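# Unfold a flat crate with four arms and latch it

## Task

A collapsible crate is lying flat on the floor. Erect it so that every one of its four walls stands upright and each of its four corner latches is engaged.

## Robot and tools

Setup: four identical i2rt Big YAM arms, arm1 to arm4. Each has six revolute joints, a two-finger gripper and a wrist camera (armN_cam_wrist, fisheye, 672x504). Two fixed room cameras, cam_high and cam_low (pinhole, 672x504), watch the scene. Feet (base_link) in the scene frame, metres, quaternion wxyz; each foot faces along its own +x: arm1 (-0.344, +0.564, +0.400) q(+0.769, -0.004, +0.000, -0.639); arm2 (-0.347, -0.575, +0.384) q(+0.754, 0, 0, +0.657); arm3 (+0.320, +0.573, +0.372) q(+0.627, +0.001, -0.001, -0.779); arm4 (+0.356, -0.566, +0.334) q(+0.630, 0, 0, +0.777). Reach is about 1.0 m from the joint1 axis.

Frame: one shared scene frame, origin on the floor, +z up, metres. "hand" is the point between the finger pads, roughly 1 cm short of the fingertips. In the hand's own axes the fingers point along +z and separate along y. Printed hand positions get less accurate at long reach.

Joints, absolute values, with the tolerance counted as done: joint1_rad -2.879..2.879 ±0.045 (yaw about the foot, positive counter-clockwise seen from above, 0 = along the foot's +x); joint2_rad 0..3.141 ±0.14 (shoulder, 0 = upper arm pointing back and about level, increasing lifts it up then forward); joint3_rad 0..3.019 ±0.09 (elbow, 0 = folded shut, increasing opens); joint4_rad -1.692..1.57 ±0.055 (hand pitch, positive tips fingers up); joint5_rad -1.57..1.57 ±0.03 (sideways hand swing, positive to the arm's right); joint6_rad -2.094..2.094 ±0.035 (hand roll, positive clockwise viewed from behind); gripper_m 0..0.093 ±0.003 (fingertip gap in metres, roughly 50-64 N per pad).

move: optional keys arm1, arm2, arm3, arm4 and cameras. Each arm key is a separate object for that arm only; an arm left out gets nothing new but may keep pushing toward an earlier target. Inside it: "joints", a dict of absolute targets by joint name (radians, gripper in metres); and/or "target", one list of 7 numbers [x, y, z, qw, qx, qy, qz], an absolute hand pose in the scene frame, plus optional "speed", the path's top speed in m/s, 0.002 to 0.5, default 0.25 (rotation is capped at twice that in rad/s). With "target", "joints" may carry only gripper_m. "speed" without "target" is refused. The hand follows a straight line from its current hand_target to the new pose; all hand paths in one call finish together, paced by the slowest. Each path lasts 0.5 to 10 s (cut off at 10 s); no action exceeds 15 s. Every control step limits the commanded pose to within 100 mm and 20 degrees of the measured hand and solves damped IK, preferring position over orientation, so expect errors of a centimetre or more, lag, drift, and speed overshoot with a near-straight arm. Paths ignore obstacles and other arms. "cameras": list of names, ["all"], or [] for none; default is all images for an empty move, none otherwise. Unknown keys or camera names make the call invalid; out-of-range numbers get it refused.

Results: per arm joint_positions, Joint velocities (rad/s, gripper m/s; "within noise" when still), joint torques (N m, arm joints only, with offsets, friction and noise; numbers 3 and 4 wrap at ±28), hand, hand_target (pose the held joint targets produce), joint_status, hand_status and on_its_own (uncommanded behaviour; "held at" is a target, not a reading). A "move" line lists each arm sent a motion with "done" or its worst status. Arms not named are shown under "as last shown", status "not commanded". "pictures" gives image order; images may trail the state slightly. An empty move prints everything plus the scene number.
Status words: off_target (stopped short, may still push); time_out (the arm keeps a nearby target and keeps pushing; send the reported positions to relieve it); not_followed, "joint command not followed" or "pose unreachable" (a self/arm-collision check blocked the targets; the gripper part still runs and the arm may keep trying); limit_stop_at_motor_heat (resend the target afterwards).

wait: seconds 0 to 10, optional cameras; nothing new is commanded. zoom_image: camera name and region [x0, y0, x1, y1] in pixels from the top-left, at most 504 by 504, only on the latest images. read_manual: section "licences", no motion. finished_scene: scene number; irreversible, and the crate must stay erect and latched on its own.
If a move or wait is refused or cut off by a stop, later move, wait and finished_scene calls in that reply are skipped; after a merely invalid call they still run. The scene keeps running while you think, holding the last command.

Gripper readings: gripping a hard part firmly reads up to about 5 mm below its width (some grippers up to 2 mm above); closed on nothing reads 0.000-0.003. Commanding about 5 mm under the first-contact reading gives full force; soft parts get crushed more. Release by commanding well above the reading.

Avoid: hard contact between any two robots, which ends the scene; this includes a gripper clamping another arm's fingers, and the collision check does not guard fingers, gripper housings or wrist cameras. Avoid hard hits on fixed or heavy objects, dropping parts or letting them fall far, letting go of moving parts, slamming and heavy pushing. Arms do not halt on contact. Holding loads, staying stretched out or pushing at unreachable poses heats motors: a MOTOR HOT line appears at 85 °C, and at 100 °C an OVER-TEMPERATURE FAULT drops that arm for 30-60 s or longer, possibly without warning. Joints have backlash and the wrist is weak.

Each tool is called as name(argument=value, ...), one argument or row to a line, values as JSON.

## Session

move(
)

zoom_image(
  camera="cam_high",
  region=[240, 230, 430, 420],
)

zoom_image(
  camera="cam_low",
  region=[220, 250, 470, 380],
)

Scene clock: 0.00 s.
Joint torques (N m): no reading
Motor temperatures (°C): arm1=[27 28 27 27 23 23 25] | arm2=[23 24 24 24 27 26 24] | arm3=[26 24 27 23 25 23 27] | arm4=[24 26 26 29 27 24 26]
Heat: arm1: hottest joint2_rad 28 °C; arm2: hottest joint5_rad 27 °C; arm3: hottest joint3_rad 27 °C; arm4: hottest joint4_rad 29 °C.
Joint velocities: within noise
arm1.joint_positions: joint1_rad=+0.789 joint2_rad=+0.425 joint3_rad=+1.402 joint4_rad=-1.276 joint5_rad=+0.217 joint6_rad=-0.687 gripper_m=+0.09396
arm1.joint_status: not commanded
arm1.hand: x=-0.2365 y=+0.4511 z=+0.9932 quat_wxyz=(-0.418, -0.026, -0.802, +0.426) (m; scene frame)
arm1.hand_target: x=-0.2404 y=+0.4538 z=+1.0017 quat_wxyz=(-0.426, -0.027, -0.795, +0.430) (m; scene frame)
arm1.hand_status: not commanded
arm2.joint_positions: joint1_rad=-0.187 joint2_rad=+0.448 joint3_rad=+1.696 joint4_rad=-1.263 joint5_rad=+0.249 joint6_rad=-0.242 gripper_m=+0.09396
arm2.joint_status: not commanded
arm2.hand: x=-0.2825 y=-0.5188 z=+1.0983 quat_wxyz=(-0.653, +0.415, -0.579, -0.258) (m; scene frame)
arm2.hand_target: x=-0.2830 y=-0.5203 z=+1.1047 quat_wxyz=(-0.657, +0.411, -0.575, -0.261) (m; scene frame)
arm2.hand_status: not commanded
arm3.joint_positions: joint1_rad=+0.868 joint2_rad=+0.482 joint3_rad=+1.633 joint4_rad=-1.455 joint5_rad=+0.267 joint6_rad=-0.464 gripper_m=+0.09396
arm3.joint_status: not commanded
arm3.hand: x=+0.3451 y=+0.4623 z=+1.0140 quat_wxyz=(-0.385, -0.257, -0.760, +0.456) (m; scene frame)
arm3.hand_target: x=+0.3424 y=+0.4658 z=+1.0199 quat_wxyz=(-0.391, -0.257, -0.755, +0.460) (m; scene frame)
arm3.hand_status: not commanded
arm4.joint_positions: joint1_rad=-0.127 joint2_rad=+0.568 joint3_rad=+1.615 joint4_rad=-1.161 joint5_rad=+0.181 joint6_rad=-0.762 gripper_m=+0.09396
arm4.joint_status: not commanded
arm4.hand: x=+0.3738 y=-0.3903 z=+1.0285 quat_wxyz=(-0.627, +0.673, -0.321, -0.224) (m; scene frame)
arm4.hand_target: x=+0.3742 y=-0.3960 z=+1.0355 quat_wxyz=(-0.633, +0.667, -0.319, -0.228) (m; scene frame)
arm4.hand_status: not commanded
pictures: arm1_cam_wrist, arm2_cam_wrist, arm3_cam_wrist, arm4_cam_wrist, cam_high, cam_low

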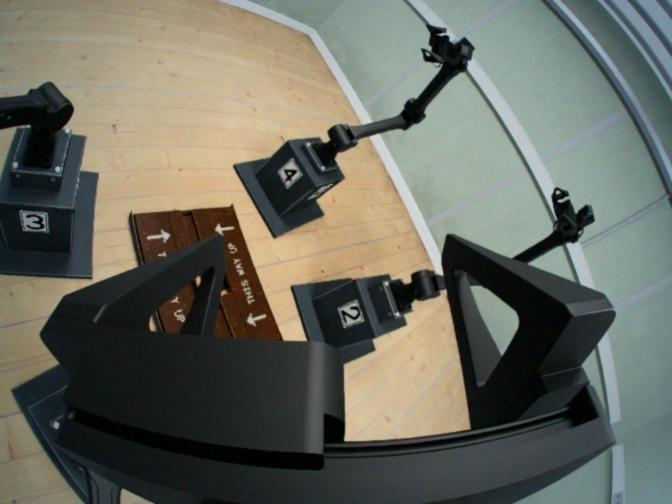

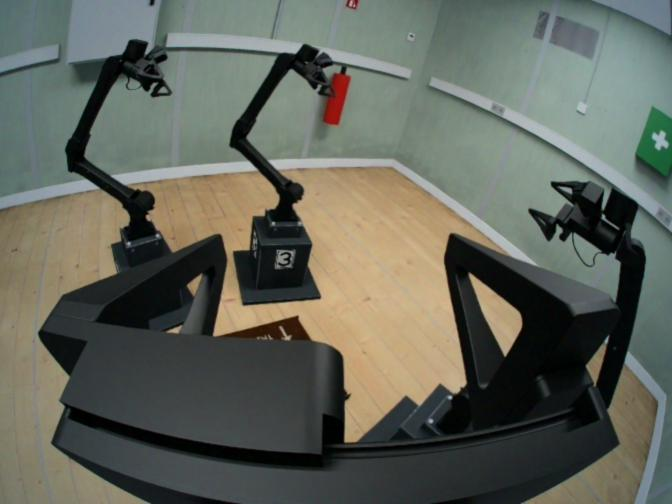

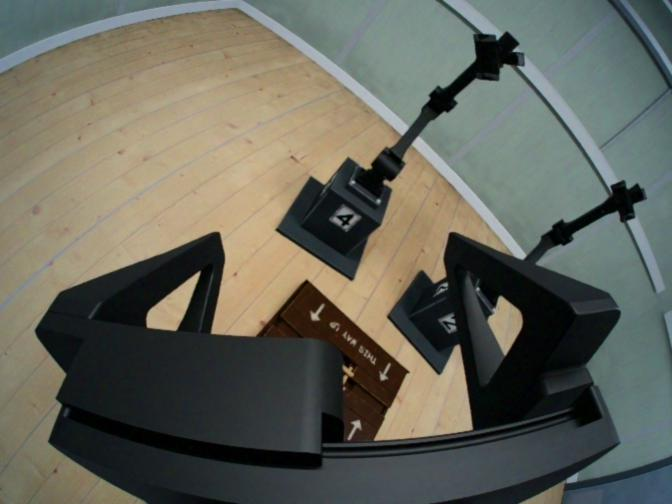

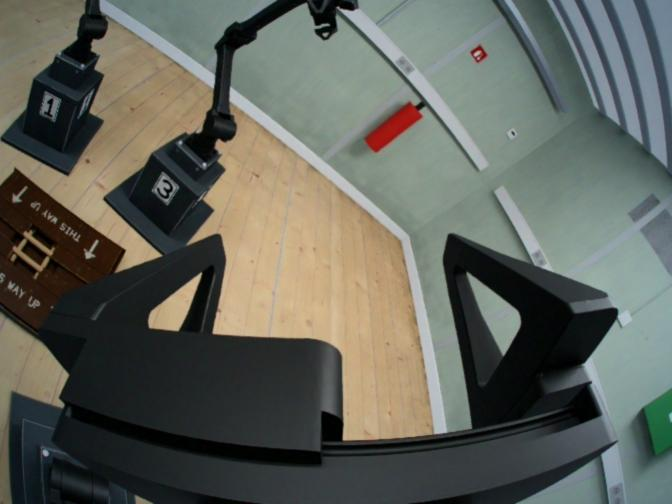

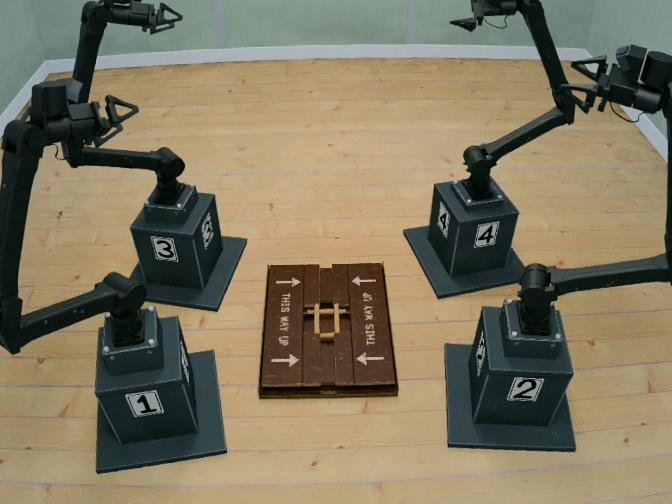

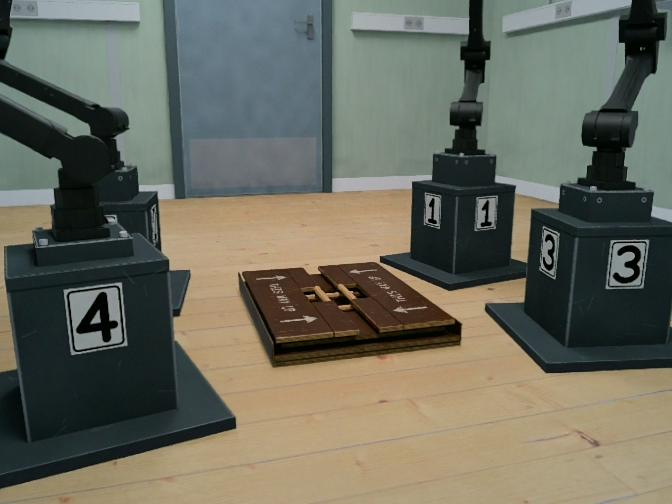

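Scaled by 2.653 from the camera's 672x504 image, which has a finer 960x720 frame.

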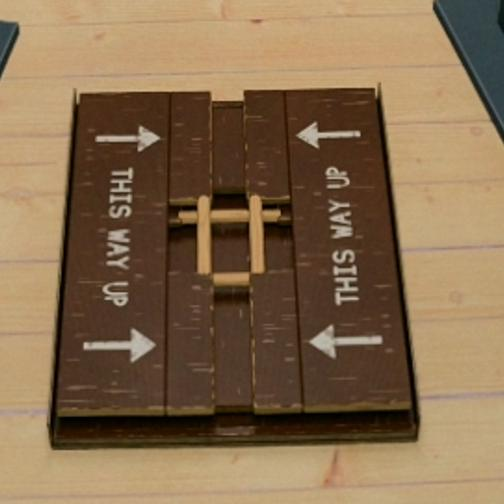

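Scaled by 2.016 from the camera's 672x504 image, which has a finer 960x720 frame.

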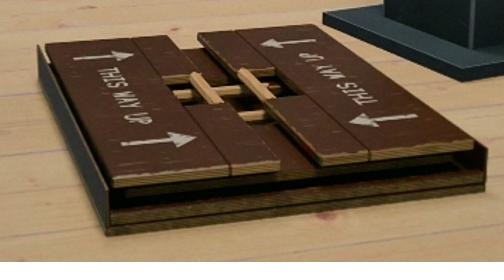

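move(
  arm1={"joints":{"joint1_rad":0.39,"joint2_rad":2.15,"joint3_rad":1.6,"joint4_rad":-1.0,"joint5_rad":0,"joint6_rad":-0.97,"gripper_m":0.05}},
  arm4={"joints":{"joint1_rad":0.03,"joint2_rad":0.99,"joint3_rad":0.95,"joint4_rad":-1.5,"joint5_rad":0,"joint6_rad":-0.94,"gripper_m":0.05}},
)

move(
  arm1={"target":[-0.003,0.03,0.14,0,0,1,0]},
  cameras=["arm1_cam_wrist","cam_high"],
)

Scene clock: 7.73 s.
Joint torques (N m): arm1=[-1.08 -23 8.12 0.47 -0.02 -0.07] | arm2=[-0.09 7.94 4.63 1.78 0.01 -0.01] | arm3=[-0.32 3.66 5.11 2.33 0.18 0.12] | arm4=[2.43 -3.96 9.03 -0.32 -0.23 -0.09]
Motor temperatures (°C): arm1=[27 28 28 27 23 23 25] | arm2=[23 24 24 24 27 26 24] | arm3=[26 24 27 24 25 23 27] | arm4=[24 26 26 29 27 24 26]
Heat: arm1: hottest joint2_rad 28 °C; arm2: hottest joint5_rad 27 °C; arm3: hottest joint3_rad 27 °C; arm4: hottest joint4_rad 29 °C.
move: arm1 done; arm4 done
Joint velocities: within noise
arm1.joint_positions: joint1_rad=+0.407 joint2_rad=+2.151 joint3_rad=+1.585 joint4_rad=-0.996 joint5_rad=+0.008 joint6_rad=-0.957 gripper_m=+0.05007
arm1.joint_status: all done
arm1.hand: x=-0.0053 y=+0.0562 z=+0.3580 quat_wxyz=(+0.004, -0.011, -1.000, +0.009) (m; scene frame)
arm1.hand_target: x=-0.0071 y=+0.0503 z=+0.3560 quat_wxyz=(+0.003, -0.009, -1.000, +0.008) (m; scene frame)
arm1.hand_status: not commanded
arm2, arm3: as last shown
arm4.joint_positions: joint1_rad=+0.019 joint2_rad=+0.995 joint3_rad=+0.961 joint4_rad=-1.493 joint5_rad=+0.011 joint6_rad=-0.923 gripper_m=+0.05007
arm4.joint_status: all done
arm4.hand: x=+0.2987 y=-0.3072 z=+0.5591 quat_wxyz=(-0.023, +0.978, -0.209, -0.005) (m; scene frame)
arm4.hand_target: x=+0.2970 y=-0.3120 z=+0.5534 quat_wxyz=(-0.011, +0.980, -0.197, +0.000) (m; scene frame)
arm4.hand_status: not commanded
pictures: none

Scene clock: 9.57 s.
Joint torques (N m): arm1=[-1.14 -24.23 7.95 0.87 -0.04 0.01] | arm2=[-0.09 7.94 4.63 1.76 0.01 -0.01] | arm3=[-0.73 4.13 5.08 2.3 0.14 0.12] | arm4=[2.43 -4.01 9.03 -0.32 -0.23 -0.09]
Motor temperatures (°C): arm1=[27 28 28 27 23 23 25] | arm2=[23 24 24 24 27 26 24] | arm3=[26 24 27 24 25 23 27] | arm4=[24 26 26 29 27 24 26]
Heat: arm1: hottest joint2_rad 28 °C; arm2: hottest joint5_rad 27 °C; arm3: hottest joint3_rad 27 °C; arm4: hottest joint4_rad 29 °C.
move: arm1 off_target
Joint velocities: within noise
arm1.joint_positions: joint1_rad=+0.395 joint2_rad=+2.567 joint3_rad=+1.700 joint4_rad=-0.730 joint5_rad=-0.006 joint6_rad=-0.980 gripper_m=+0.05007
arm1.joint_status: not commanded
arm1.hand: x=-0.0073 y=+0.0467 z=+0.1413 quat_wxyz=(+0.008, -0.006, -1.000, -0.010) (m; scene frame)
arm1.hand_target: x=-0.0037 y=+0.0314 z=+0.1412 quat_wxyz=(-0.001, -0.004, -1.000, +0.001) (m; scene frame)
arm1.hand_status: off_target (0.017 m and 1.6 deg from the pose sent, 0.220 m and 1.7 deg at the start)
arm2, arm3, arm4: as last shown
pictures: arm1_cam_wrist, cam_high

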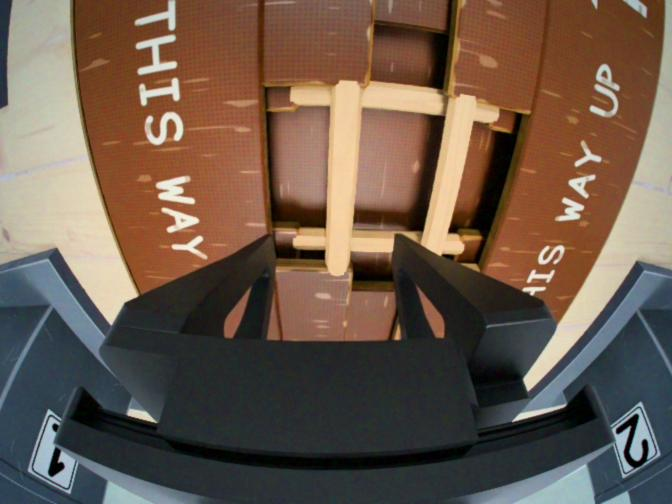

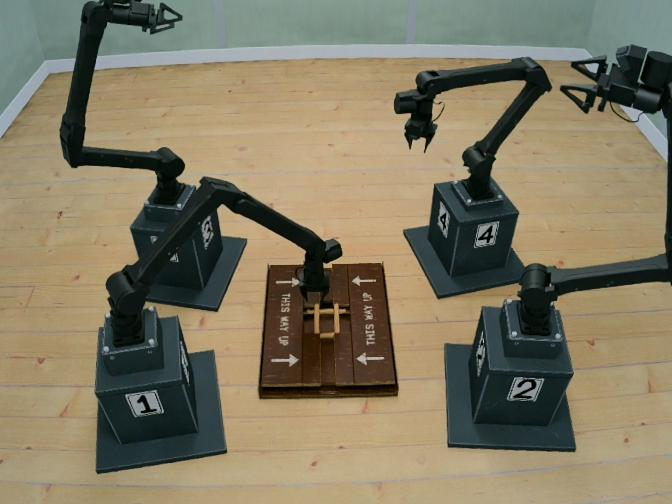

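move(
  arm1={"target":[-0.001,0.024,0.075,0,0,1,0],"speed":0.12},
  cameras=["arm1_cam_wrist"],
)

Scene clock: 12.20 s.
Joint torques (N m): arm1=[-0.91 -25.76 7.36 0.91 -0.01 -0.03] | arm2=[-0.03 7.94 4.63 1.76 0.01 -0.01] | arm3=[-0.62 4.13 5 2.43 0.17 0.13] | arm4=[2.43 -4.01 9.03 -0.32 -0.23 -0.09]
Motor temperatures (°C): arm1=[27 29 28 27 23 23 25] | arm2=[23 24 24 24 27 26 24] | arm3=[26 24 27 24 25 23 27] | arm4=[24 26 26 29 27 25 26]
Heat: arm1: hottest joint2_rad 29 °C; arm2: hottest joint5_rad 27 °C; arm3: hottest joint3_rad 27 °C; arm4: hottest joint4_rad 29 °C.
move: arm1 off_target
Joint velocities: within noise
arm1.joint_positions: joint1_rad=+0.393 joint2_rad=+2.722 joint3_rad=+1.818 joint4_rad=-0.693 joint5_rad=-0.006 joint6_rad=-0.991 gripper_m=+0.05007
arm1.joint_status: not commanded
arm1.hand: x=-0.0041 y=+0.0393 z=+0.0759 quat_wxyz=(+0.008, -0.001, -1.000, -0.010) (m; scene frame)
arm1.hand_target: x=-0.0019 y=+0.0249 z=+0.0751 quat_wxyz=(+0.000, +0.000, -1.000, +0.000) (m; scene frame)
arm1.hand_status: off_target (0.016 m and 1.4 deg from the pose sent, 0.070 m and 1.6 deg at the start)
arm2, arm3, arm4: as last shown
pictures: arm1_cam_wrist

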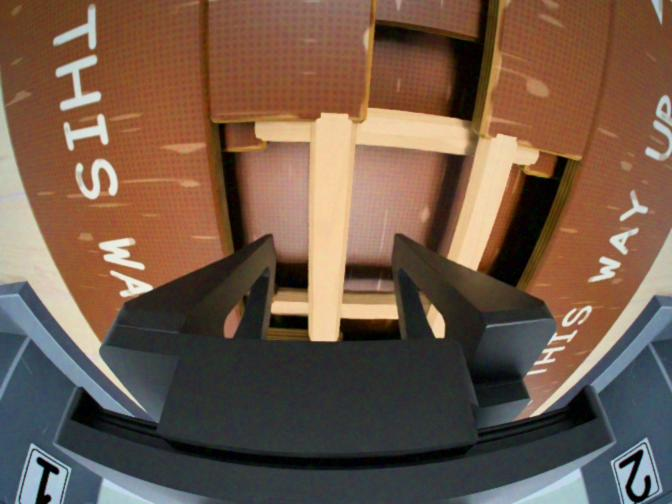

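move(
  arm1={"target":[-0.002,0.023,0.048,0,0,1,0],"speed":0.1},
)

move(
  arm1={"joints":{"gripper_m":0.01}},
  cameras=["arm1_cam_wrist"],
)

move(
  arm1={"target":[-0.002,0.037,0.118,0,0,0.9914,-0.1305],"speed":0.12},
  cameras=["arm1_cam_wrist"],
)

Scene clock: 14.87 s.
Joint torques (N m): arm1=[-1.26 -25.23 7.56 0.8 -0.02 -0.04] | arm2=[-0.09 8 4.66 1.77 0.01 -0.01] | arm3=[-1.03 3.6 5.27 2.29 0.16 0.09] | arm4=[2.49 -3.96 9.05 -0.32 -0.23 -0.09]
Motor temperatures (°C): arm1=[27 29 28 27 23 23 25] | arm2=[23 24 24 24 27 26 24] | arm3=[26 24 27 24 25 23 27] | arm4=[24 26 26 29 27 25 26]
Heat: arm1: hottest joint2_rad 29 °C; arm2: hottest joint5_rad 27 °C; arm3: hottest joint3_rad 27 °C; arm4: hottest joint4_rad 29 °C.
move: arm1 off_target
Joint velocities: within noise
arm1.joint_positions: joint1_rad=+0.393 joint2_rad=+2.780 joint3_rad=+1.867 joint4_rad=-0.681 joint5_rad=-0.006 joint6_rad=-0.992 gripper_m=+0.05007
arm1.joint_status: not commanded
arm1.hand: x=-0.0028 y=+0.0369 z=+0.0518 quat_wxyz=(+0.007, +0.000, -1.000, -0.008) (m; scene frame)
arm1.hand_target: x=-0.0014 y=+0.0237 z=+0.0483 quat_wxyz=(+0.000, +0.001, -1.000, +0.001) (m; scene frame)
arm1.hand_status: off_target (0.014 m and 1.3 deg from the pose sent, 0.032 m and 1.4 deg at the start)
arm2, arm3, arm4: as last shown
pictures: none

Scene clock: 15.57 s.
Joint torques (N m): arm1=[-1.14 -25.64 7.46 1.25 0.33 -0.05] | arm2=[-0.15 7.94 4.62 1.77 0.02 -0.01] | arm3=[-0.62 4.01 5.23 2.28 0.17 0.13] | arm4=[2.43 -4.01 9.03 -0.32 -0.23 -0.09]
Motor temperatures (°C): arm1=[27 29 28 27 23 23 25] | arm2=[23 24 24 24 27 26 24] | arm3=[26 24 27 24 25 23 27] | arm4=[24 26 26 29 27 25 26]
Heat: arm1: hottest joint2_rad 29 °C; arm2: hottest joint5_rad 27 °C; arm3: hottest joint3_rad 27 °C; arm4: hottest joint4_rad 29 °C.
move: arm1 off_target
Joint velocities: within noise
arm1.joint_positions: joint1_rad=+0.393 joint2_rad=+2.781 joint3_rad=+1.867 joint4_rad=-0.692 joint5_rad=-0.021 joint6_rad=-0.985 gripper_m=+0.01714
arm1.joint_status: gripper_m off_target (ended at +0.01718, target +0.01000)
arm1.hand: x=-0.0024 y=+0.0412 z=+0.0509 quat_wxyz=(+0.004, -0.004, -1.000, -0.018) (m; scene frame)
arm1.hand_target: x=-0.0006 y=+0.0249 z=+0.0481 quat_wxyz=(-0.003, +0.000, -1.000, -0.002) (m; scene frame)
arm1.hand_status: not commanded
arm2, arm3, arm4: as last shown
pictures: arm1_cam_wrist

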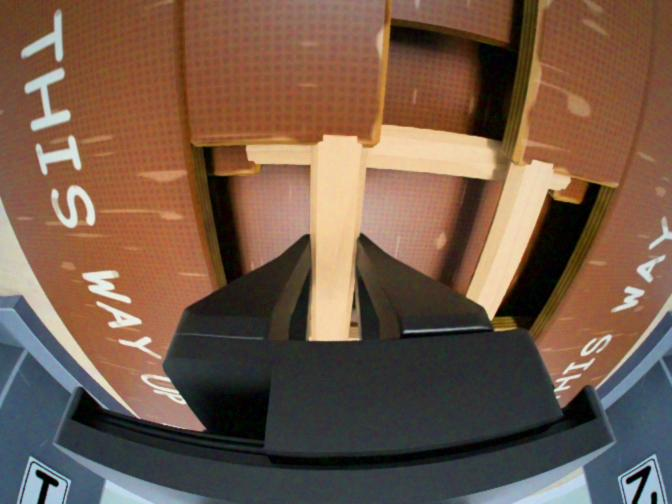

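Scene clock: 17.37 s.
Joint torques (N m): arm1=[-0.85 -28.28 3.66 1.22 0.85 -0.05] | arm2=[-0.03 8 4.63 1.78 0.01 -0.01] | arm3=[-0.56 3.6 5.27 2.39 0.16 0.14] | arm4=[2.43 -3.96 9.03 -0.34 -0.23 -0.09]
Motor temperatures (°C): arm1=[27 29 28 27 23 23 25] | arm2=[23 24 24 24 27 26 24] | arm3=[26 24 27 24 25 23 27] | arm4=[24 26 26 29 27 25 26]
Heat: arm1: hottest joint2_rad 29 °C; arm2: hottest joint5_rad 27 °C; arm3: hottest joint3_rad 27 °C; arm4: hottest joint4_rad 29 °C.
move: arm1 off_target
Joint velocities: within noise
arm1.joint_positions: joint1_rad=+0.436 joint2_rad=+2.591 joint3_rad=+1.549 joint4_rad=-0.342 joint5_rad=+0.126 joint6_rad=-0.951 gripper_m=+0.01712
arm1.joint_status: not commanded
arm1.hand: x=-0.0042 y=+0.0464 z=+0.0995 quat_wxyz=(+0.000, -0.005, -0.993, +0.115) (m; scene frame)
arm1.hand_target: x=-0.0026 y=+0.0363 z=+0.1169 quat_wxyz=(-0.001, +0.000, -0.991, +0.131) (m; scene frame)
arm1.hand_status: off_target (0.021 m and 1.9 deg from the pose sent, 0.067 m and 17.0 deg at the start)
arm2, arm3, arm4: as last shown
pictures: arm1_cam_wrist

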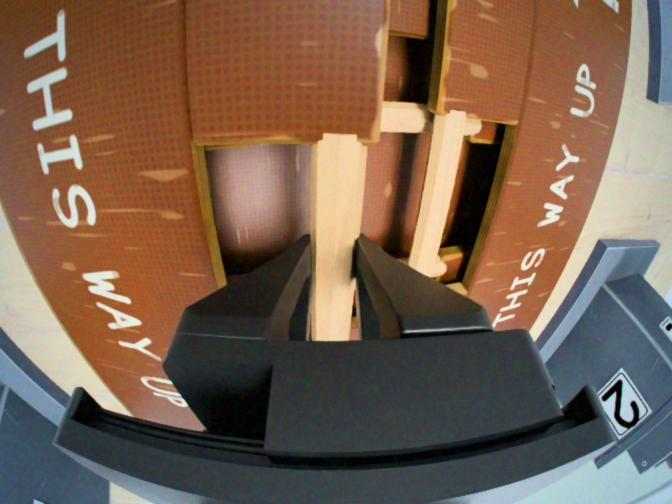

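move(
  arm1={"target":[-0.001,0.078,0.179,0,0,0.9537,-0.3007],"speed":0.12},
)

move(
  arm1={"target":[0.001,0.125,0.228,0,0,0.8870,-0.4617],"speed":0.12},
)

move(
  arm1={"target":[0.004,0.186,0.258,0,0,0.8290,-0.5592],"speed":0.12},
)

move(
  arm1={"target":[0.006,0.232,0.265,0,0,0.8090,-0.5878],"speed":0.08},
  cameras=["cam_low","cam_high"],
)

move(
  arm4={"target":[0.0,-0.02,0.2,0,1,0,0]},
)

move(
  arm4={"target":[-0.010,-0.008,0.1,0,1,0,0],"speed":0.15},
  cameras=["arm4_cam_wrist","cam_high"],
)

Scene clock: 21.47 s.
Joint torques (N m): arm1=[0.79 -25.23 2.29 1.61 0.71 0.03] | arm2=[-0.03 7.94 4.64 1.77 0.01 -0.01] | arm3=[-0.32 3.66 5.12 2.36 0.13 0.11] | arm4=[2.43 -4.01 9.03 -0.32 -0.23 -0.1]
Motor temperatures (°C): arm1=[27 29 28 27 23 23 25] | arm2=[23 24 24 25 27 26 24] | arm3=[26 24 27 24 25 23 27] | arm4=[24 26 26 29 27 25 26]
Heat: arm1: hottest joint2_rad 29 °C; arm2: hottest joint5_rad 27 °C; arm3: hottest joint3_rad 27 °C; arm4: hottest joint4_rad 29 °C.
move: arm1 off_target
Joint velocities: within noise
arm1.joint_positions: joint1_rad=+0.536 joint2_rad=+2.413 joint3_rad=+1.204 joint4_rad=+0.104 joint5_rad=+0.375 joint6_rad=-0.929 gripper_m=+0.01713
arm1.joint_status: not commanded
arm1.hand: x=-0.0039 y=+0.0767 z=+0.1646 quat_wxyz=(+0.001, -0.004, -0.956, +0.293) (m; scene frame)
arm1.hand_target: x=-0.0011 y=+0.0766 z=+0.1786 quat_wxyz=(+0.000, +0.001, -0.953, +0.301) (m; scene frame)
arm1.hand_status: off_target (0.015 m and 1.0 deg from the pose sent, 0.086 m and 21.8 deg at the start)
arm2, arm3, arm4: as last shown
pictures: none

Scene clock: 23.60 s.
Joint torques (N m): arm1=[0.97 -23.88 1.06 2.45 0.99 -0.03] | arm2=[-0.09 8 4.62 1.76 0.01 -0.01] | arm3=[-0.44 4.07 5.19 2.47 0.19 0.1] | arm4=[2.43 -4.01 9.03 -0.32 -0.23 -0.09]
Motor temperatures (°C): arm1=[27 30 28 27 23 23 25] | arm2=[23 24 24 25 27 26 24] | arm3=[26 24 27 24 25 23 27] | arm4=[24 26 27 29 27 25 26]
Heat: arm1: hottest joint2_rad 30 °C; arm2: hottest joint5_rad 27 °C; arm3: hottest joint3_rad 27 °C; arm4: hottest joint4_rad 29 °C.
move: arm1 off_target
Joint velocities: within noise
arm1.joint_positions: joint1_rad=+0.668 joint2_rad=+2.369 joint3_rad=+0.974 joint4_rad=+0.541 joint5_rad=+0.649 joint6_rad=-0.959 gripper_m=+0.01717
arm1.joint_status: not commanded
arm1.hand: x=-0.0029 y=+0.1236 z=+0.2104 quat_wxyz=(+0.002, -0.004, -0.893, +0.450) (m; scene frame)
arm1.hand_target: x=+0.0010 y=+0.1233 z=+0.2274 quat_wxyz=(+0.000, +0.001, -0.887, +0.462) (m; scene frame)
arm1.hand_status: off_target (0.018 m and 1.6 deg from the pose sent, 0.080 m and 20.9 deg at the start)
arm2.joint_positions: joint1_rad=-0.187 joint2_rad=+0.448 joint3_rad=+1.696 joint4_rad=-1.263 joint5_rad=+0.249 joint6_rad=-0.242 gripper_m=+0.09396
arm2.joint_status: not commanded
arm2.hand: x=-0.2825 y=-0.5188 z=+1.0983 quat_wxyz=(-0.653, +0.415, -0.579, -0.258) (m; scene frame)
arm2.hand_target: x=-0.2830 y=-0.5203 z=+1.1047 quat_wxyz=(-0.657, +0.411, -0.575, -0.261) (m; scene frame)
arm2.hand_status: not commanded
arm3.joint_positions: joint1_rad=+0.868 joint2_rad=+0.482 joint3_rad=+1.633 joint4_rad=-1.455 joint5_rad=+0.267 joint6_rad=-0.464 gripper_m=+0.09396
arm3.joint_status: not commanded
arm3.hand: x=+0.3451 y=+0.4623 z=+1.0140 quat_wxyz=(-0.385, -0.257, -0.760, +0.456) (m; scene frame)
arm3.hand_target: x=+0.3424 y=+0.4658 z=+1.0199 quat_wxyz=(-0.391, -0.257, -0.755, +0.460) (m; scene frame)
arm3.hand_status: not commanded
arm4: as last shown
pictures: none

Scene clock: 25.30 s.
Joint torques (N m): arm1=[0.44 -21.6 0.47 3.38 1.7 -0.14] | arm2=[-0.03 7.94 4.63 1.77 0.02 -0.01] | arm3=[-0.85 4.13 5.23 2.29 0.14 0.11] | arm4=[2.43 -3.96 9.03 -0.32 -0.23 -0.09]
Motor temperatures (°C): arm1=[27 30 28 27 24 23 25] | arm2=[23 24 24 25 27 26 24] | arm3=[26 24 27 24 25 23 27] | arm4=[24 26 27 29 27 25 26]
Heat: arm1: hottest joint2_rad 30 °C; arm2: hottest joint5_rad 27 °C; arm3: hottest joint3_rad 27 °C; arm4: hottest joint4_rad 29 °C.
move: arm1 off_target
Joint velocities: within noise
arm1.joint_positions: joint1_rad=+0.821 joint2_rad=+2.383 joint3_rad=+0.833 joint4_rad=+0.838 joint5_rad=+0.873 joint6_rad=-0.982 gripper_m=+0.01699
arm1.joint_status: not commanded
arm1.hand: x=-0.0011 y=+0.1870 z=+0.2386 quat_wxyz=(+0.001, +0.000, -0.841, +0.541) (m; scene frame)
arm1.hand_target: x=+0.0037 y=+0.1848 z=+0.2578 quat_wxyz=(+0.001, +0.000, -0.829, +0.560) (m; scene frame)
arm1.hand_status: off_target (0.020 m and 2.5 deg from the pose sent, 0.079 m and 14.6 deg at the start)
arm2, arm3: as last shown
arm4.joint_positions: joint1_rad=+0.019 joint2_rad=+0.995 joint3_rad=+0.961 joint4_rad=-1.493 joint5_rad=+0.011 joint6_rad=-0.923 gripper_m=+0.05007
arm4.joint_status: not commanded
arm4.hand: x=+0.2987 y=-0.3072 z=+0.5591 quat_wxyz=(-0.023, +0.978, -0.209, -0.005) (m; scene frame)
arm4.hand_target: x=+0.2970 y=-0.3120 z=+0.5534 quat_wxyz=(-0.011, +0.980, -0.197, +0.000) (m; scene frame)
arm4.hand_status: not commanded
pictures: none

Scene clock: 26.43 s.
Joint torques (N m): arm1=[2.14 -21.54 -0.66 3.81 2.42 -0.06] | arm2=[-0.09 8 4.62 1.76 0.01 -0.01] | arm3=[-0.62 3.96 5.26 2.29 0.17 0.11] | arm4=[2.43 -3.96 9.03 -0.34 -0.23 -0.1]
Motor temperatures (°C): arm1=[27 30 28 27 24 23 25] | arm2=[23 24 24 25 27 26 24] | arm3=[26 24 27 24 25 23 27] | arm4=[24 26 27 29 27 25 26]
Heat: arm1: hottest joint2_rad 30 °C; arm2: hottest joint5_rad 27 °C; arm3: hottest joint3_rad 27 °C; arm4: hottest joint4_rad 29 °C.
move: arm1 off_target
Joint velocities: within noise
arm1.joint_positions: joint1_rad=+0.902 joint2_rad=+2.404 joint3_rad=+0.799 joint4_rad=+0.900 joint5_rad=+0.981 joint6_rad=-0.957 gripper_m=+0.01678
arm1.joint_status: not commanded
arm1.hand: x=-0.0008 y=+0.2188 z=+0.2423 quat_wxyz=(+0.006, -0.003, -0.823, +0.568) (m; scene frame)
arm1.hand_target: x=+0.0067 y=+0.2253 z=+0.2652 quat_wxyz=(-0.001, -0.007, -0.808, +0.589) (m; scene frame)
arm1.hand_status: off_target (0.027 m and 2.9 deg from the pose sent, 0.053 m and 6.5 deg at the start)
arm2, arm3, arm4: as last shown
pictures: cam_high, cam_low

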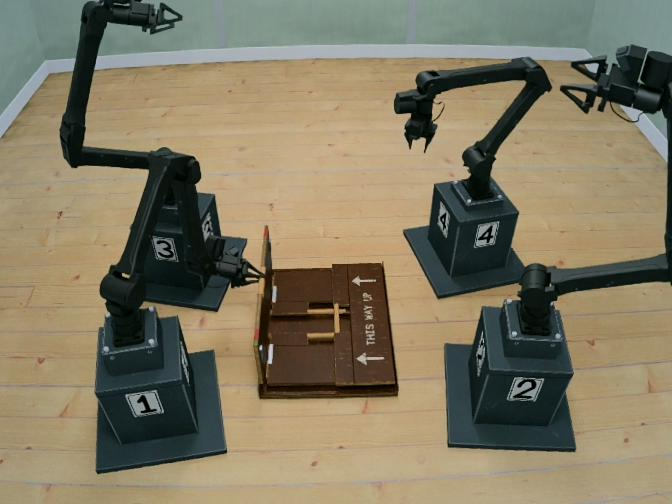

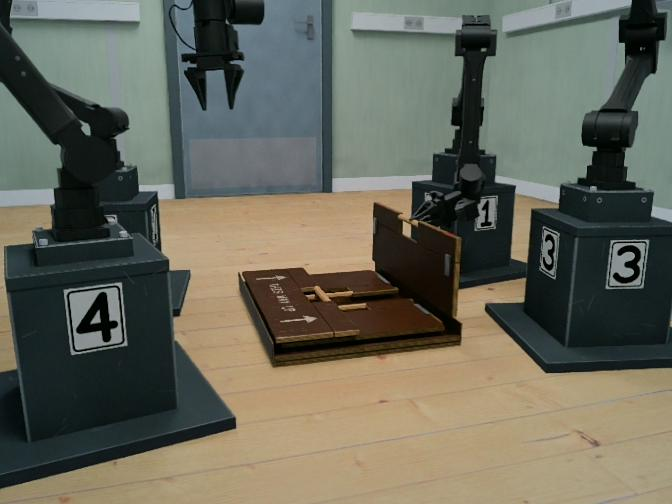

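Scene clock: 29.63 s.
Joint torques (N m): arm1=[2.02 -21.54 -0.77 3.58 2.43 -0.09] | arm2=[-0.03 8.06 4.63 1.77 0.01 -0.01] | arm3=[-0.26 4.01 5.22 2.28 0.2 0.14] | arm4=[2.61 -20.54 11.07 -0.54 -0.23 -0.07]
Motor temperatures (°C): arm1=[27 30 28 27 25 23 25] | arm2=[23 24 24 25 27 26 24] | arm3=[26 24 27 24 25 23 27] | arm4=[24 26 27 29 27 25 26]
Heat: arm1: hottest joint2_rad 30 °C; arm2: hottest joint5_rad 27 °C; arm3: hottest joint3_rad 27 °C; arm4: hottest joint4_rad 29 °C.
move: arm4 off_target
Joint velocities: within noise
arm1, arm2, arm3: as last shown
arm4.joint_positions: joint1_rad=+0.366 joint2_rad=+2.357 joint3_rad=+1.695 joint4_rad=-0.913 joint5_rad=+0.008 joint6_rad=-0.966 gripper_m=+0.05007
arm4.joint_status: not commanded
arm4.hand: x=+0.0115 y=-0.0293 z=+0.2017 quat_wxyz=(-0.001, +1.000, -0.016, +0.004) (m; scene frame)
arm4.hand_target: x=+0.0031 y=-0.0233 z=+0.1972 quat_wxyz=(-0.001, +1.000, -0.005, +0.003) (m; scene frame)
arm4.hand_status: off_target (0.015 m and 1.9 deg from the pose sent, 0.548 m and 24.3 deg at the start)
pictures: none

Scene clock: 31.23 s.
Joint torques (N m): arm1=[1.96 -21.89 -0.81 3.66 2.39 -0.09] | arm2=[-0.09 7.94 4.63 1.78 0.01 -0.01] | arm3=[-0.56 3.78 5.12 2.26 0.16 0.12] | arm4=[2.37 -22.3 10.22 0.09 -0.24 -0.1]
Motor temperatures (°C): arm1=[27 30 28 27 25 23 26] | arm2=[23 24 24 25 27 26 24] | arm3=[26 24 27 24 25 23 27] | arm4=[24 26 27 29 27 25 26]
Heat: arm1: hottest joint2_rad 30 °C; arm2: hottest joint5_rad 27 °C; arm3: hottest joint3_rad 27 °C; arm4: hottest joint4_rad 29 °C.
move: arm4 off_target
Joint velocities: within noise
arm1, arm2, arm3: as last shown
arm4.joint_positions: joint1_rad=+0.363 joint2_rad=+2.573 joint3_rad=+1.833 joint4_rad=-0.847 joint5_rad=+0.002 joint6_rad=-0.972 gripper_m=+0.05007
arm4.joint_status: not commanded
arm4.hand: x=+0.0028 y=-0.0141 z=+0.1060 quat_wxyz=(+0.006, +1.000, -0.014, +0.005) (m; scene frame)
arm4.hand_target: x=-0.0078 y=-0.0079 z=+0.1008 quat_wxyz=(+0.000, +1.000, -0.002, -0.001) (m; scene frame)
arm4.hand_status: off_target (0.015 m and 1.9 deg from the pose sent, 0.106 m and 1.9 deg at the start)
pictures: arm4_cam_wrist, cam_high

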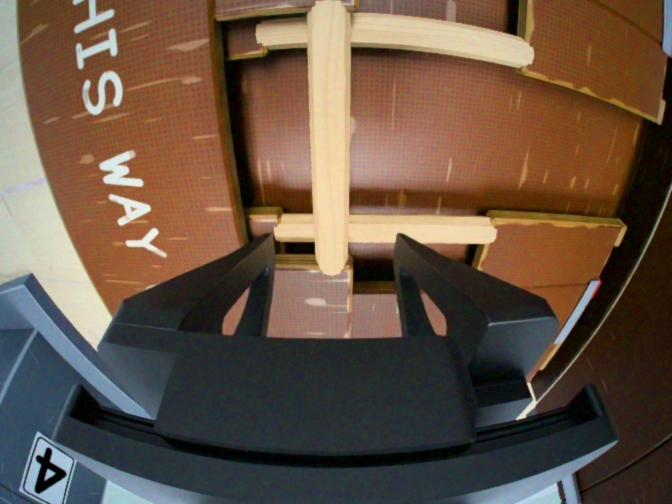

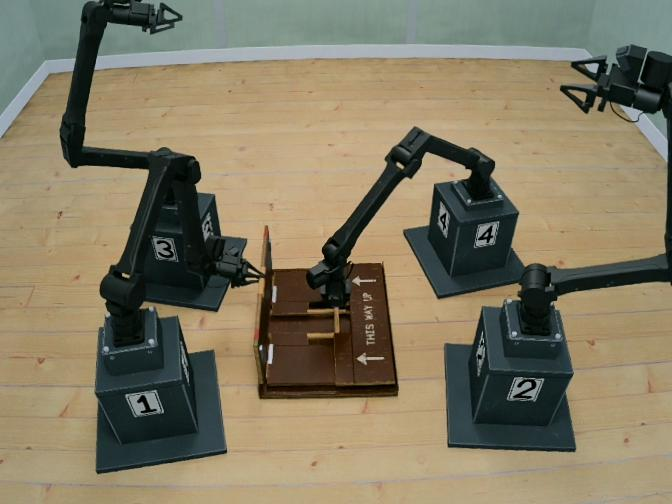

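move(
  arm4={"target":[-0.018,-0.012,0.065,0,1,0,0],"speed":0.12},
  cameras=["arm4_cam_wrist"],
)

move(
  arm4={"target":[-0.018,-0.012,0.038,0,1,0,0],"speed":0.08},
  cameras=["arm4_cam_wrist"],
)

Scene clock: 33.83 s.
Joint torques (N m): arm1=[2.26 -21.77 -0.91 3.69 2.48 -0.05] | arm2=[-0.09 8 4.63 1.77 0.01 -0.01] | arm3=[-0.32 3.78 5.23 2.19 0.15 0.12] | arm4=[2.37 -22.36 10.15 0.16 -0.21 0.04]
Motor temperatures (°C): arm1=[27 30 28 27 26 23 26] | arm2=[23 24 24 25 27 26 24] | arm3=[26 24 27 24 25 23 27] | arm4=[24 26 27 29 27 25 26]
Heat: arm1: hottest joint2_rad 30 °C; arm2: hottest joint5_rad 27 °C; arm3: hottest joint3_rad 27 °C; arm4: hottest joint4_rad 29 °C.
move: arm4 off_target
Joint velocities: within noise
arm1, arm2, arm3: as last shown
arm4.joint_positions: joint1_rad=+0.386 joint2_rad=+2.647 joint3_rad=+1.877 joint4_rad=-0.819 joint5_rad=+0.002 joint6_rad=-0.972 gripper_m=+0.05007
arm4.joint_status: not commanded
arm4.hand: x=-0.0108 y=-0.0209 z=+0.0713 quat_wxyz=(+0.007, +1.000, -0.003, +0.006) (m; scene frame)
arm4.hand_target: x=-0.0199 y=-0.0147 z=+0.0648 quat_wxyz=(+0.000, +1.000, +0.002, +0.000) (m; scene frame)
arm4.hand_status: off_target (0.013 m and 1.1 deg from the pose sent, 0.046 m and 1.9 deg at the start)
pictures: arm4_cam_wrist

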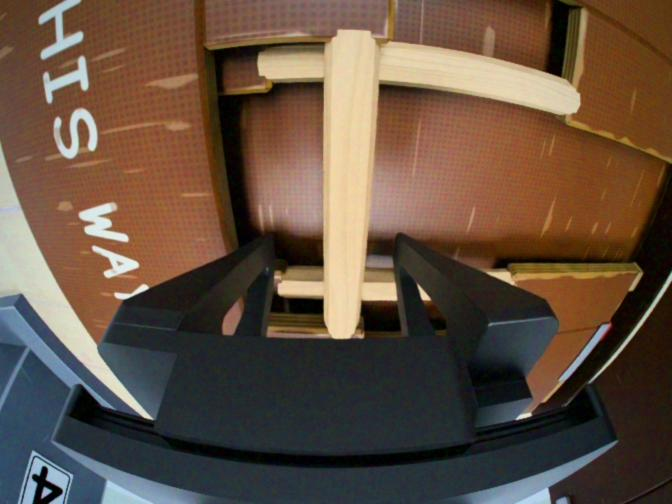

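Scene clock: 35.23 s.
Joint torques (N m): arm1=[2.61 -21.48 -0.81 3.79 2.41 -0.03] | arm2=[-0.09 7.94 4.63 1.76 0.01 -0.01] | arm3=[-0.62 3.72 5.2 2.41 0.14 0.11] | arm4=[1.96 -22.18 10 0.2 -0.23 0.04]
Motor temperatures (°C): arm1=[27 30 28 27 26 23 26] | arm2=[23 24 24 25 27 26 24] | arm3=[26 24 27 24 25 23 27] | arm4=[24 26 27 29 27 25 26]
Heat: arm1: hottest joint2_rad 30 °C; arm2: hottest joint5_rad 27 °C; arm3: hottest joint3_rad 27 °C; arm4: hottest joint4_rad 29 °C.
move: arm4 off_target
Joint velocities: within noise
arm1, arm2, arm3: as last shown
arm4.joint_positions: joint1_rad=+0.382 joint2_rad=+2.702 joint3_rad=+1.914 joint4_rad=-0.799 joint5_rad=+0.002 joint6_rad=-0.972 gripper_m=+0.05007
arm4.joint_status: not commanded
arm4.hand: x=-0.0100 y=-0.0185 z=+0.0459 quat_wxyz=(+0.006, +1.000, -0.005, +0.005) (m; scene frame)
arm4.hand_target: x=-0.0158 y=-0.0116 z=+0.0378 quat_wxyz=(+0.000, +1.000, -0.002, +0.000) (m; scene frame)
arm4.hand_status: off_target (0.013 m and 1.1 deg from the pose sent, 0.035 m and 1.1 deg at the start)
pictures: arm4_cam_wrist

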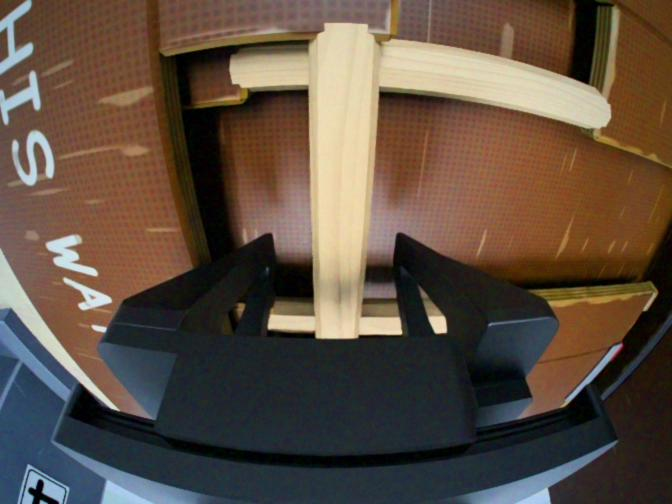

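move(
  arm4={"joints":{"gripper_m":0.01}},
)

move(
  arm4={"target":[-0.014,-0.021,0.115,0.1305,-0.9914,0,0],"speed":0.12},
  cameras=["arm4_cam_wrist"],
)

move(
  arm4={"target":[-0.015,-0.054,0.178,0.3007,-0.9537,0,0],"speed":0.12},
)

move(
  arm4={"target":[-0.017,-0.104,0.228,0.4617,-0.8870,0,0],"speed":0.12},
)

move(
  arm4={"target":[-0.020,-0.162,0.256,0.5592,-0.8290,0,0],"speed":0.12},
)

move(
  arm4={"target":[-0.022,-0.209,0.263,0.5878,-0.8090,0,0],"speed":0.08},
  arm2={"joints":{"joint1_rad":-0.3,"joint2_rad":0.9,"joint3_rad":1.3,"joint4_rad":-1.4,"joint5_rad":0,"joint6_rad":-0.45,"gripper_m":0.05}},
  cameras=["cam_low","cam_high"],
)

move(
  arm2={"target":[-0.07,0.02,0.3,0,0.7071,-0.7071,0]},
)

move(
  arm2={"target":[-0.07,0.036,0.14,0,0.7071,-0.7071,0],"speed":0.15},
  cameras=["arm2_cam_wrist","cam_high"],
)

Scene clock: 38.47 s.
Joint torques (N m): arm1=[2.32 -21.6 -0.85 3.58 2.41 -0.06] | arm2=[-0.09 8 4.64 1.76 0.01 -0.01] | arm3=[-0.38 4.01 5.31 2.3 0.14 0.1] | arm4=[1.85 -22.18 10.02 0.18 -0.21 0.03]
Motor temperatures (°C): arm1=[27 30 28 27 26 23 26] | arm2=[23 25 24 25 27 26 24] | arm3=[26 24 27 24 25 23 27] | arm4=[24 27 28 29 27 25 26]
Heat: arm1: hottest joint2_rad 30 °C; arm2: hottest joint5_rad 27 °C; arm3: hottest joint3_rad 27 °C; arm4: hottest joint4_rad 29 °C.
move: arm4 off_target
Joint velocities: within noise
arm1, arm2, arm3: as last shown
arm4.joint_positions: joint1_rad=+0.378 joint2_rad=+2.702 joint3_rad=+1.914 joint4_rad=-0.799 joint5_rad=+0.002 joint6_rad=-0.972 gripper_m=+0.01663
arm4.joint_status: gripper_m off_target (ended at +0.01665, target +0.01000)
arm4.hand: x=-0.0075 y=-0.0168 z=+0.0459 quat_wxyz=(+0.006, +1.000, -0.007, +0.005) (m; scene frame)
arm4.hand_target: x=-0.0132 y=-0.0099 z=+0.0378 quat_wxyz=(+0.000, +1.000, -0.004, +0.000) (m; scene frame)
arm4.hand_status: not commanded
pictures: none

Scene clock: 40.27 s.
Joint torques (N m): arm1=[2.14 -21.25 -0.87 3.62 2.4 -0.08] | arm2=[-0.09 7.94 4.63 1.76 0.01 -0.01] | arm3=[-0.38 3.49 5.09 2.44 0.16 0.11] | arm4=[2.49 -25.64 5.44 0.06 -0.05 0.05]
Motor temperatures (°C): arm1=[27 30 28 27 27 23 26] | arm2=[23 25 24 25 27 26 24] | arm3=[26 24 27 24 25 23 27] | arm4=[24 27 28 29 27 25 26]
Heat: arm1: hottest joint2_rad 30 °C; arm2: hottest joint5_rad 27 °C; arm3: hottest joint3_rad 27 °C; arm4: hottest joint4_rad 29 °C.
move: arm4 off_target
Joint velocities: within noise
arm1: as last shown
arm2.joint_positions: joint1_rad=-0.187 joint2_rad=+0.448 joint3_rad=+1.696 joint4_rad=-1.263 joint5_rad=+0.249 joint6_rad=-0.242 gripper_m=+0.09396
arm2.joint_status: not commanded
arm2.hand: x=-0.2825 y=-0.5188 z=+1.0983 quat_wxyz=(-0.653, +0.415, -0.579, -0.258) (m; scene frame)
arm2.hand_target: x=-0.2830 y=-0.5203 z=+1.1047 quat_wxyz=(-0.657, +0.411, -0.575, -0.261) (m; scene frame)
arm2.hand_status: not commanded
arm3.joint_positions: joint1_rad=+0.868 joint2_rad=+0.482 joint3_rad=+1.633 joint4_rad=-1.455 joint5_rad=+0.267 joint6_rad=-0.464 gripper_m=+0.09396
arm3.joint_status: not commanded
arm3.hand: x=+0.3451 y=+0.4623 z=+1.0140 quat_wxyz=(-0.385, -0.257, -0.760, +0.456) (m; scene frame)
arm3.hand_target: x=+0.3424 y=+0.4658 z=+1.0199 quat_wxyz=(-0.391, -0.257, -0.755, +0.460) (m; scene frame)
arm3.hand_status: not commanded
arm4.joint_positions: joint1_rad=+0.419 joint2_rad=+2.506 joint3_rad=+1.616 joint4_rad=-0.477 joint5_rad=+0.154 joint6_rad=-0.943 gripper_m=+0.01661
arm4.joint_status: not commanded
arm4.hand: x=-0.0078 y=-0.0180 z=+0.0978 quat_wxyz=(-0.127, +0.992, -0.009, +0.002) (m; scene frame)
arm4.hand_target: x=-0.0145 y=-0.0190 z=+0.1148 quat_wxyz=(-0.133, +0.991, -0.001, -0.002) (m; scene frame)
arm4.hand_status: off_target (0.019 m and 1.1 deg from the pose sent, 0.069 m and 15.7 deg at the start)
pictures: arm4_cam_wrist

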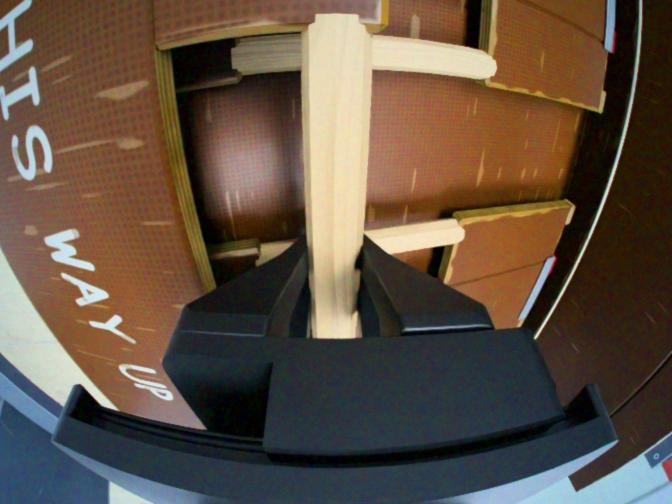

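Scene clock: 42.37 s.
Joint torques (N m): arm1=[2.02 -21.71 -0.83 3.82 2.42 -0.05] | arm2=[-0.09 7.94 4.63 1.77 0.01 -0.01] | arm3=[-0.03 3.6 5.18 2.24 0.18 0.11] | arm4=[3.08 -23.12 4.37 0.57 0.03 0.08]
Motor temperatures (°C): arm1=[27 30 28 27 27 23 26] | arm2=[23 25 24 25 27 26 24] | arm3=[26 24 27 24 25 23 27] | arm4=[24 27 27 29 27 25 26]
Heat: arm1: hottest joint2_rad 30 °C; arm2: hottest joint5_rad 27 °C; arm3: hottest joint3_rad 27 °C; arm4: hottest joint4_rad 29 °C.
move: arm4 off_target
Joint velocities: within noise
arm1, arm2, arm3: as last shown
arm4.joint_positions: joint1_rad=+0.508 joint2_rad=+2.309 joint3_rad=+1.284 joint4_rad=-0.072 joint5_rad=+0.387 joint6_rad=-0.930 gripper_m=+0.01665
arm4.joint_status: not commanded
arm4.hand: x=-0.0091 y=-0.0459 z=+0.1633 quat_wxyz=(-0.296, +0.955, -0.009, +0.001) (m; scene frame)
arm4.hand_target: x=-0.0162 y=-0.0545 z=+0.1766 quat_wxyz=(-0.297, +0.955, +0.002, -0.002) (m; scene frame)
arm4.hand_status: off_target (0.018 m and 1.2 deg from the pose sent, 0.088 m and 20.4 deg at the start)
pictures: none

Scene clock: 44.50 s.
Joint torques (N m): arm1=[2.08 -21.95 -0.83 3.59 2.43 -0.08] | arm2=[-0.09 8 4.63 1.78 0.01 -0.01] | arm3=[-0.79 4.25 5.11 2.43 0.18 0.09] | arm4=[3.02 -20.37 3.51 1.66 0.4 -0.09]
Motor temperatures (°C): arm1=[27 30 28 27 27 23 26] | arm2=[23 25 24 25 27 26 24] | arm3=[26 24 28 24 25 23 27] | arm4=[24 28 27 29 27 25 27]
Heat: arm1: hottest joint2_rad 30 °C; arm2: hottest joint5_rad 27 °C; arm3: hottest joint3_rad 28 °C; arm4: hottest joint4_rad 29 °C.
move: arm4 off_target
Joint velocities: within noise
arm1.joint_positions: joint1_rad=+0.902 joint2_rad=+2.404 joint3_rad=+0.799 joint4_rad=+0.900 joint5_rad=+0.981 joint6_rad=-0.957 gripper_m=+0.01678
arm1.joint_status: not commanded
arm1.hand: x=-0.0008 y=+0.2188 z=+0.2423 quat_wxyz=(+0.006, -0.003, -0.823, +0.568) (m; scene frame)
arm1.hand_target: x=+0.0067 y=+0.2253 z=+0.2652 quat_wxyz=(-0.001, -0.007, -0.808, +0.589) (m; scene frame)
arm1.hand_status: not commanded
arm2, arm3: as last shown
arm4.joint_positions: joint1_rad=+0.636 joint2_rad=+2.217 joint3_rad=+1.024 joint4_rad=+0.351 joint5_rad=+0.665 joint6_rad=-0.963 gripper_m=+0.01664
arm4.joint_status: not commanded
arm4.hand: x=-0.0098 y=-0.0963 z=+0.2139 quat_wxyz=(-0.454, +0.891, -0.012, +0.004) (m; scene frame)
arm4.hand_target: x=-0.0171 y=-0.1018 z=+0.2282 quat_wxyz=(-0.463, +0.886, +0.001, +0.001) (m; scene frame)
arm4.hand_status: off_target (0.018 m and 1.7 deg from the pose sent, 0.087 m and 20.5 deg at the start)
pictures: none

Scene clock: 46.07 s.
Joint torques (N m): arm1=[2.49 -21.71 -0.64 3.54 2.46 -0.02] | arm2=[-0.09 7.94 4.63 1.74 0.01 -0.01] | arm3=[-1.03 4.31 5.05 2.33 0.16 0.12] | arm4=[2.9 -18.26 3.23 2.77 0.73 -0.32]
Motor temperatures (°C): arm1=[27 30 28 27 27 23 26] | arm2=[23 25 24 25 27 26 24] | arm3=[26 24 28 24 25 23 27] | arm4=[24 28 27 29 27 25 27]
Heat: arm1: hottest joint2_rad 30 °C; arm2: hottest joint5_rad 27 °C; arm3: hottest joint3_rad 28 °C; arm4: hottest joint4_rad 29 °C.
move: arm4 off_target
Joint velocities: within noise
arm1, arm2, arm3: as last shown
arm4.joint_positions: joint1_rad=+0.775 joint2_rad=+2.208 joint3_rad=+0.866 joint4_rad=+0.650 joint5_rad=+0.878 joint6_rad=-0.996 gripper_m=+0.01614
arm4.joint_status: not commanded
arm4.hand: x=-0.0115 y=-0.1598 z=+0.2388 quat_wxyz=(-0.544, +0.839, -0.011, +0.003) (m; scene frame)
arm4.hand_target: x=-0.0207 y=-0.1615 z=+0.2557 quat_wxyz=(-0.559, +0.829, +0.000, +0.000) (m; scene frame)
arm4.hand_status: off_target (0.019 m and 2.4 deg from the pose sent, 0.079 m and 14.0 deg at the start)
pictures: none

Scene clock: 47.60 s.
Joint torques (N m): arm1=[2.26 -21.42 -0.77 3.66 2.42 -0.09] | arm2=[-0.97 -3.9 9.92 0.8 -0.14 -0.11] | arm3=[-0.21 4.07 5.15 2.28 0.18 0.08] | arm4=[6.12 -18.73 0.66 3.03 2.11 -0.11]
Motor temperatures (°C): arm1=[27 30 28 27 28 23 26] | arm2=[23 25 25 25 27 26 24] | arm3=[26 24 28 24 25 23 27] | arm4=[24 28 27 29 28 25 27]
Heat: arm1: hottest joint2_rad 30 °C; arm2: hottest joint5_rad 27 °C; arm3: hottest joint3_rad 28 °C; arm4: hottest joint4_rad 29 °C.
move: arm2 done; arm4 off_target
Joint velocities: within noise
arm1.joint_positions: joint1_rad=+0.902 joint2_rad=+2.404 joint3_rad=+0.799 joint4_rad=+0.900 joint5_rad=+0.982 joint6_rad=-0.957 gripper_m=+0.01677
arm1.joint_status: not commanded
arm1.hand: x=-0.0011 y=+0.2188 z=+0.2425 quat_wxyz=(+0.007, -0.003, -0.823, +0.568) (m; scene frame)
arm1.hand_target: x=+0.0065 y=+0.2253 z=+0.2653 quat_wxyz=(+0.000, -0.007, -0.808, +0.589) (m; scene frame)
arm1.hand_status: not commanded
arm2.joint_positions: joint1_rad=-0.290 joint2_rad=+0.904 joint3_rad=+1.263 joint4_rad=-1.394 joint5_rad=+0.002 joint6_rad=-0.441 gripper_m=+0.05013
arm2.joint_status: all done
arm2.hand: x=-0.2116 y=-0.2794 z=+0.7755 quat_wxyz=(-0.250, +0.687, -0.677, -0.090) (m; scene frame)
arm2.hand_target: x=-0.2080 y=-0.2778 z=+0.7898 quat_wxyz=(-0.260, +0.684, -0.675, -0.093) (m; scene frame)
arm2.hand_status: not commanded
arm3: as last shown
arm4.joint_positions: joint1_rad=+0.832 joint2_rad=+2.220 joint3_rad=+0.826 joint4_rad=+0.730 joint5_rad=+0.956 joint6_rad=-0.996 gripper_m=+0.01592
arm4.joint_status: not commanded
arm4.hand: x=-0.0112 y=-0.1851 z=+0.2419 quat_wxyz=(-0.568, +0.823, -0.012, +0.005) (m; scene frame)
arm4.hand_target: x=-0.0214 y=-0.2064 z=+0.2621 quat_wxyz=(-0.587, +0.809, -0.001, +0.001) (m; scene frame)
arm4.hand_status: off_target (0.034 m and 3.2 deg from the pose sent, 0.056 m and 6.2 deg at the start)
pictures: cam_high, cam_low

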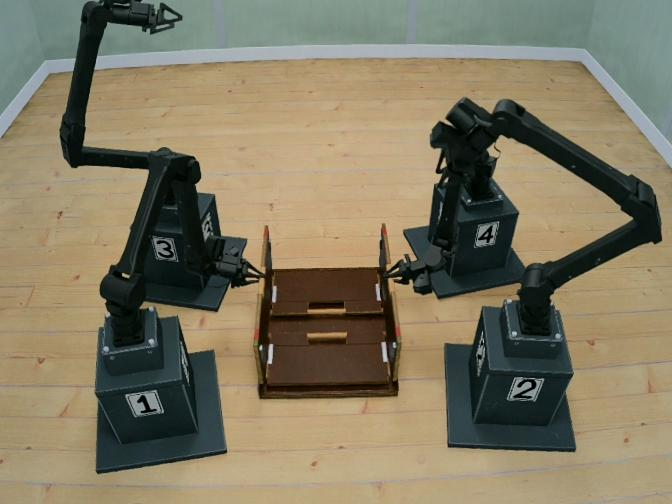

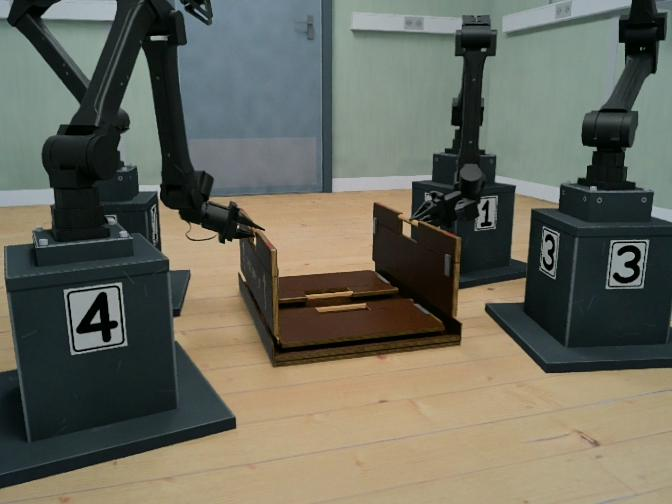

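Scene clock: 50.93 s.
Joint torques (N m): arm1=[2.67 -21.95 -0.77 3.55 2.43 -0.04] | arm2=[-0.85 -23.88 8.8 -0.12 -0.15 -0.02] | arm3=[-0.56 3.84 5.27 2.4 0.18 0.11] | arm4=[6.18 -18.67 0.66 3.04 2.11 -0.11]
Motor temperatures (°C): arm1=[27 30 28 27 28 23 26] | arm2=[23 25 25 25 27 26 24] | arm3=[26 24 28 24 25 23 27] | arm4=[24 28 27 29 29 25 27]
Heat: arm1: hottest joint2_rad 30 °C; arm2: hottest joint5_rad 27 °C; arm3: hottest joint3_rad 28 °C; arm4: hottest joint4_rad 29 °C.
move: arm2 off_target
Joint velocities: within noise
arm1, arm3, arm4: as last shown
arm2.joint_positions: joint1_rad=-0.290 joint2_rad=+2.306 joint3_rad=+1.708 joint4_rad=-1.004 joint5_rad=+0.001 joint6_rad=-0.441 gripper_m=+0.05013
arm2.joint_status: not commanded
arm2.hand: x=-0.0838 y=+0.0021 z=+0.2873 quat_wxyz=(+0.014, +0.712, -0.702, +0.006) (m; scene frame)
arm2.hand_target: x=-0.0719 y=+0.0144 z=+0.2997 quat_wxyz=(+0.000, +0.708, -0.706, -0.001) (m; scene frame)
arm2.hand_status: off_target (0.026 m and 1.9 deg from the pose sent, 0.579 m and 30.8 deg at the start)
pictures: none

Scene clock: 52.97 s.
Joint torques (N m): arm1=[2.08 -20.95 -0.77 3.6 2.38 -0.05] | arm2=[0.03 -25.17 7.86 0.58 -0.09 0.06] | arm3=[-0.79 3.78 5.16 2.39 0.15 0.09] | arm4=[6.12 -18.73 0.66 3.03 2.11 -0.11]
Motor temperatures (°C): arm1=[27 30 28 27 28 23 26] | arm2=[23 25 25 25 27 26 24] | arm3=[26 24 28 24 25 23 27] | arm4=[24 28 27 29 29 25 27]
Heat: arm1: hottest joint2_rad 30 °C; arm2: hottest joint5_rad 27 °C; arm3: hottest joint3_rad 28 °C; arm4: hottest joint4_rad 29 °C.
move: arm2 off_target
Joint velocities: within noise
arm1, arm3, arm4: as last shown
arm2.joint_positions: joint1_rad=-0.290 joint2_rad=+2.619 joint3_rad=+1.857 joint4_rad=-0.849 joint5_rad=+0.001 joint6_rad=-0.433 gripper_m=+0.05013
arm2.joint_status: not commanded
arm2.hand: x=-0.0771 y=+0.0167 z=+0.1336 quat_wxyz=(+0.018, +0.709, -0.704, +0.007) (m; scene frame)
arm2.hand_target: x=-0.0704 y=+0.0348 z=+0.1410 quat_wxyz=(-0.001, +0.707, -0.707, +0.000) (m; scene frame)
arm2.hand_status: off_target (0.022 m and 2.3 deg from the pose sent, 0.152 m and 1.9 deg at the start)
pictures: arm2_cam_wrist, cam_high

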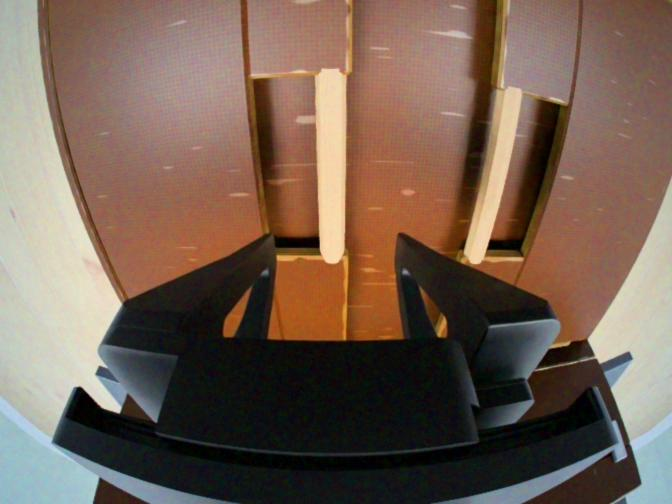

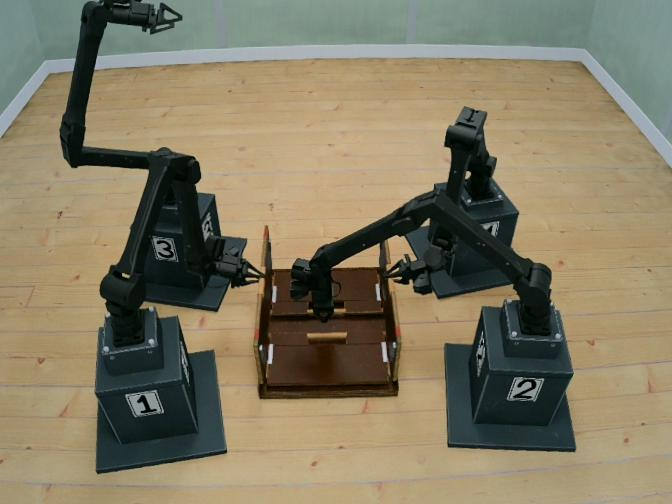

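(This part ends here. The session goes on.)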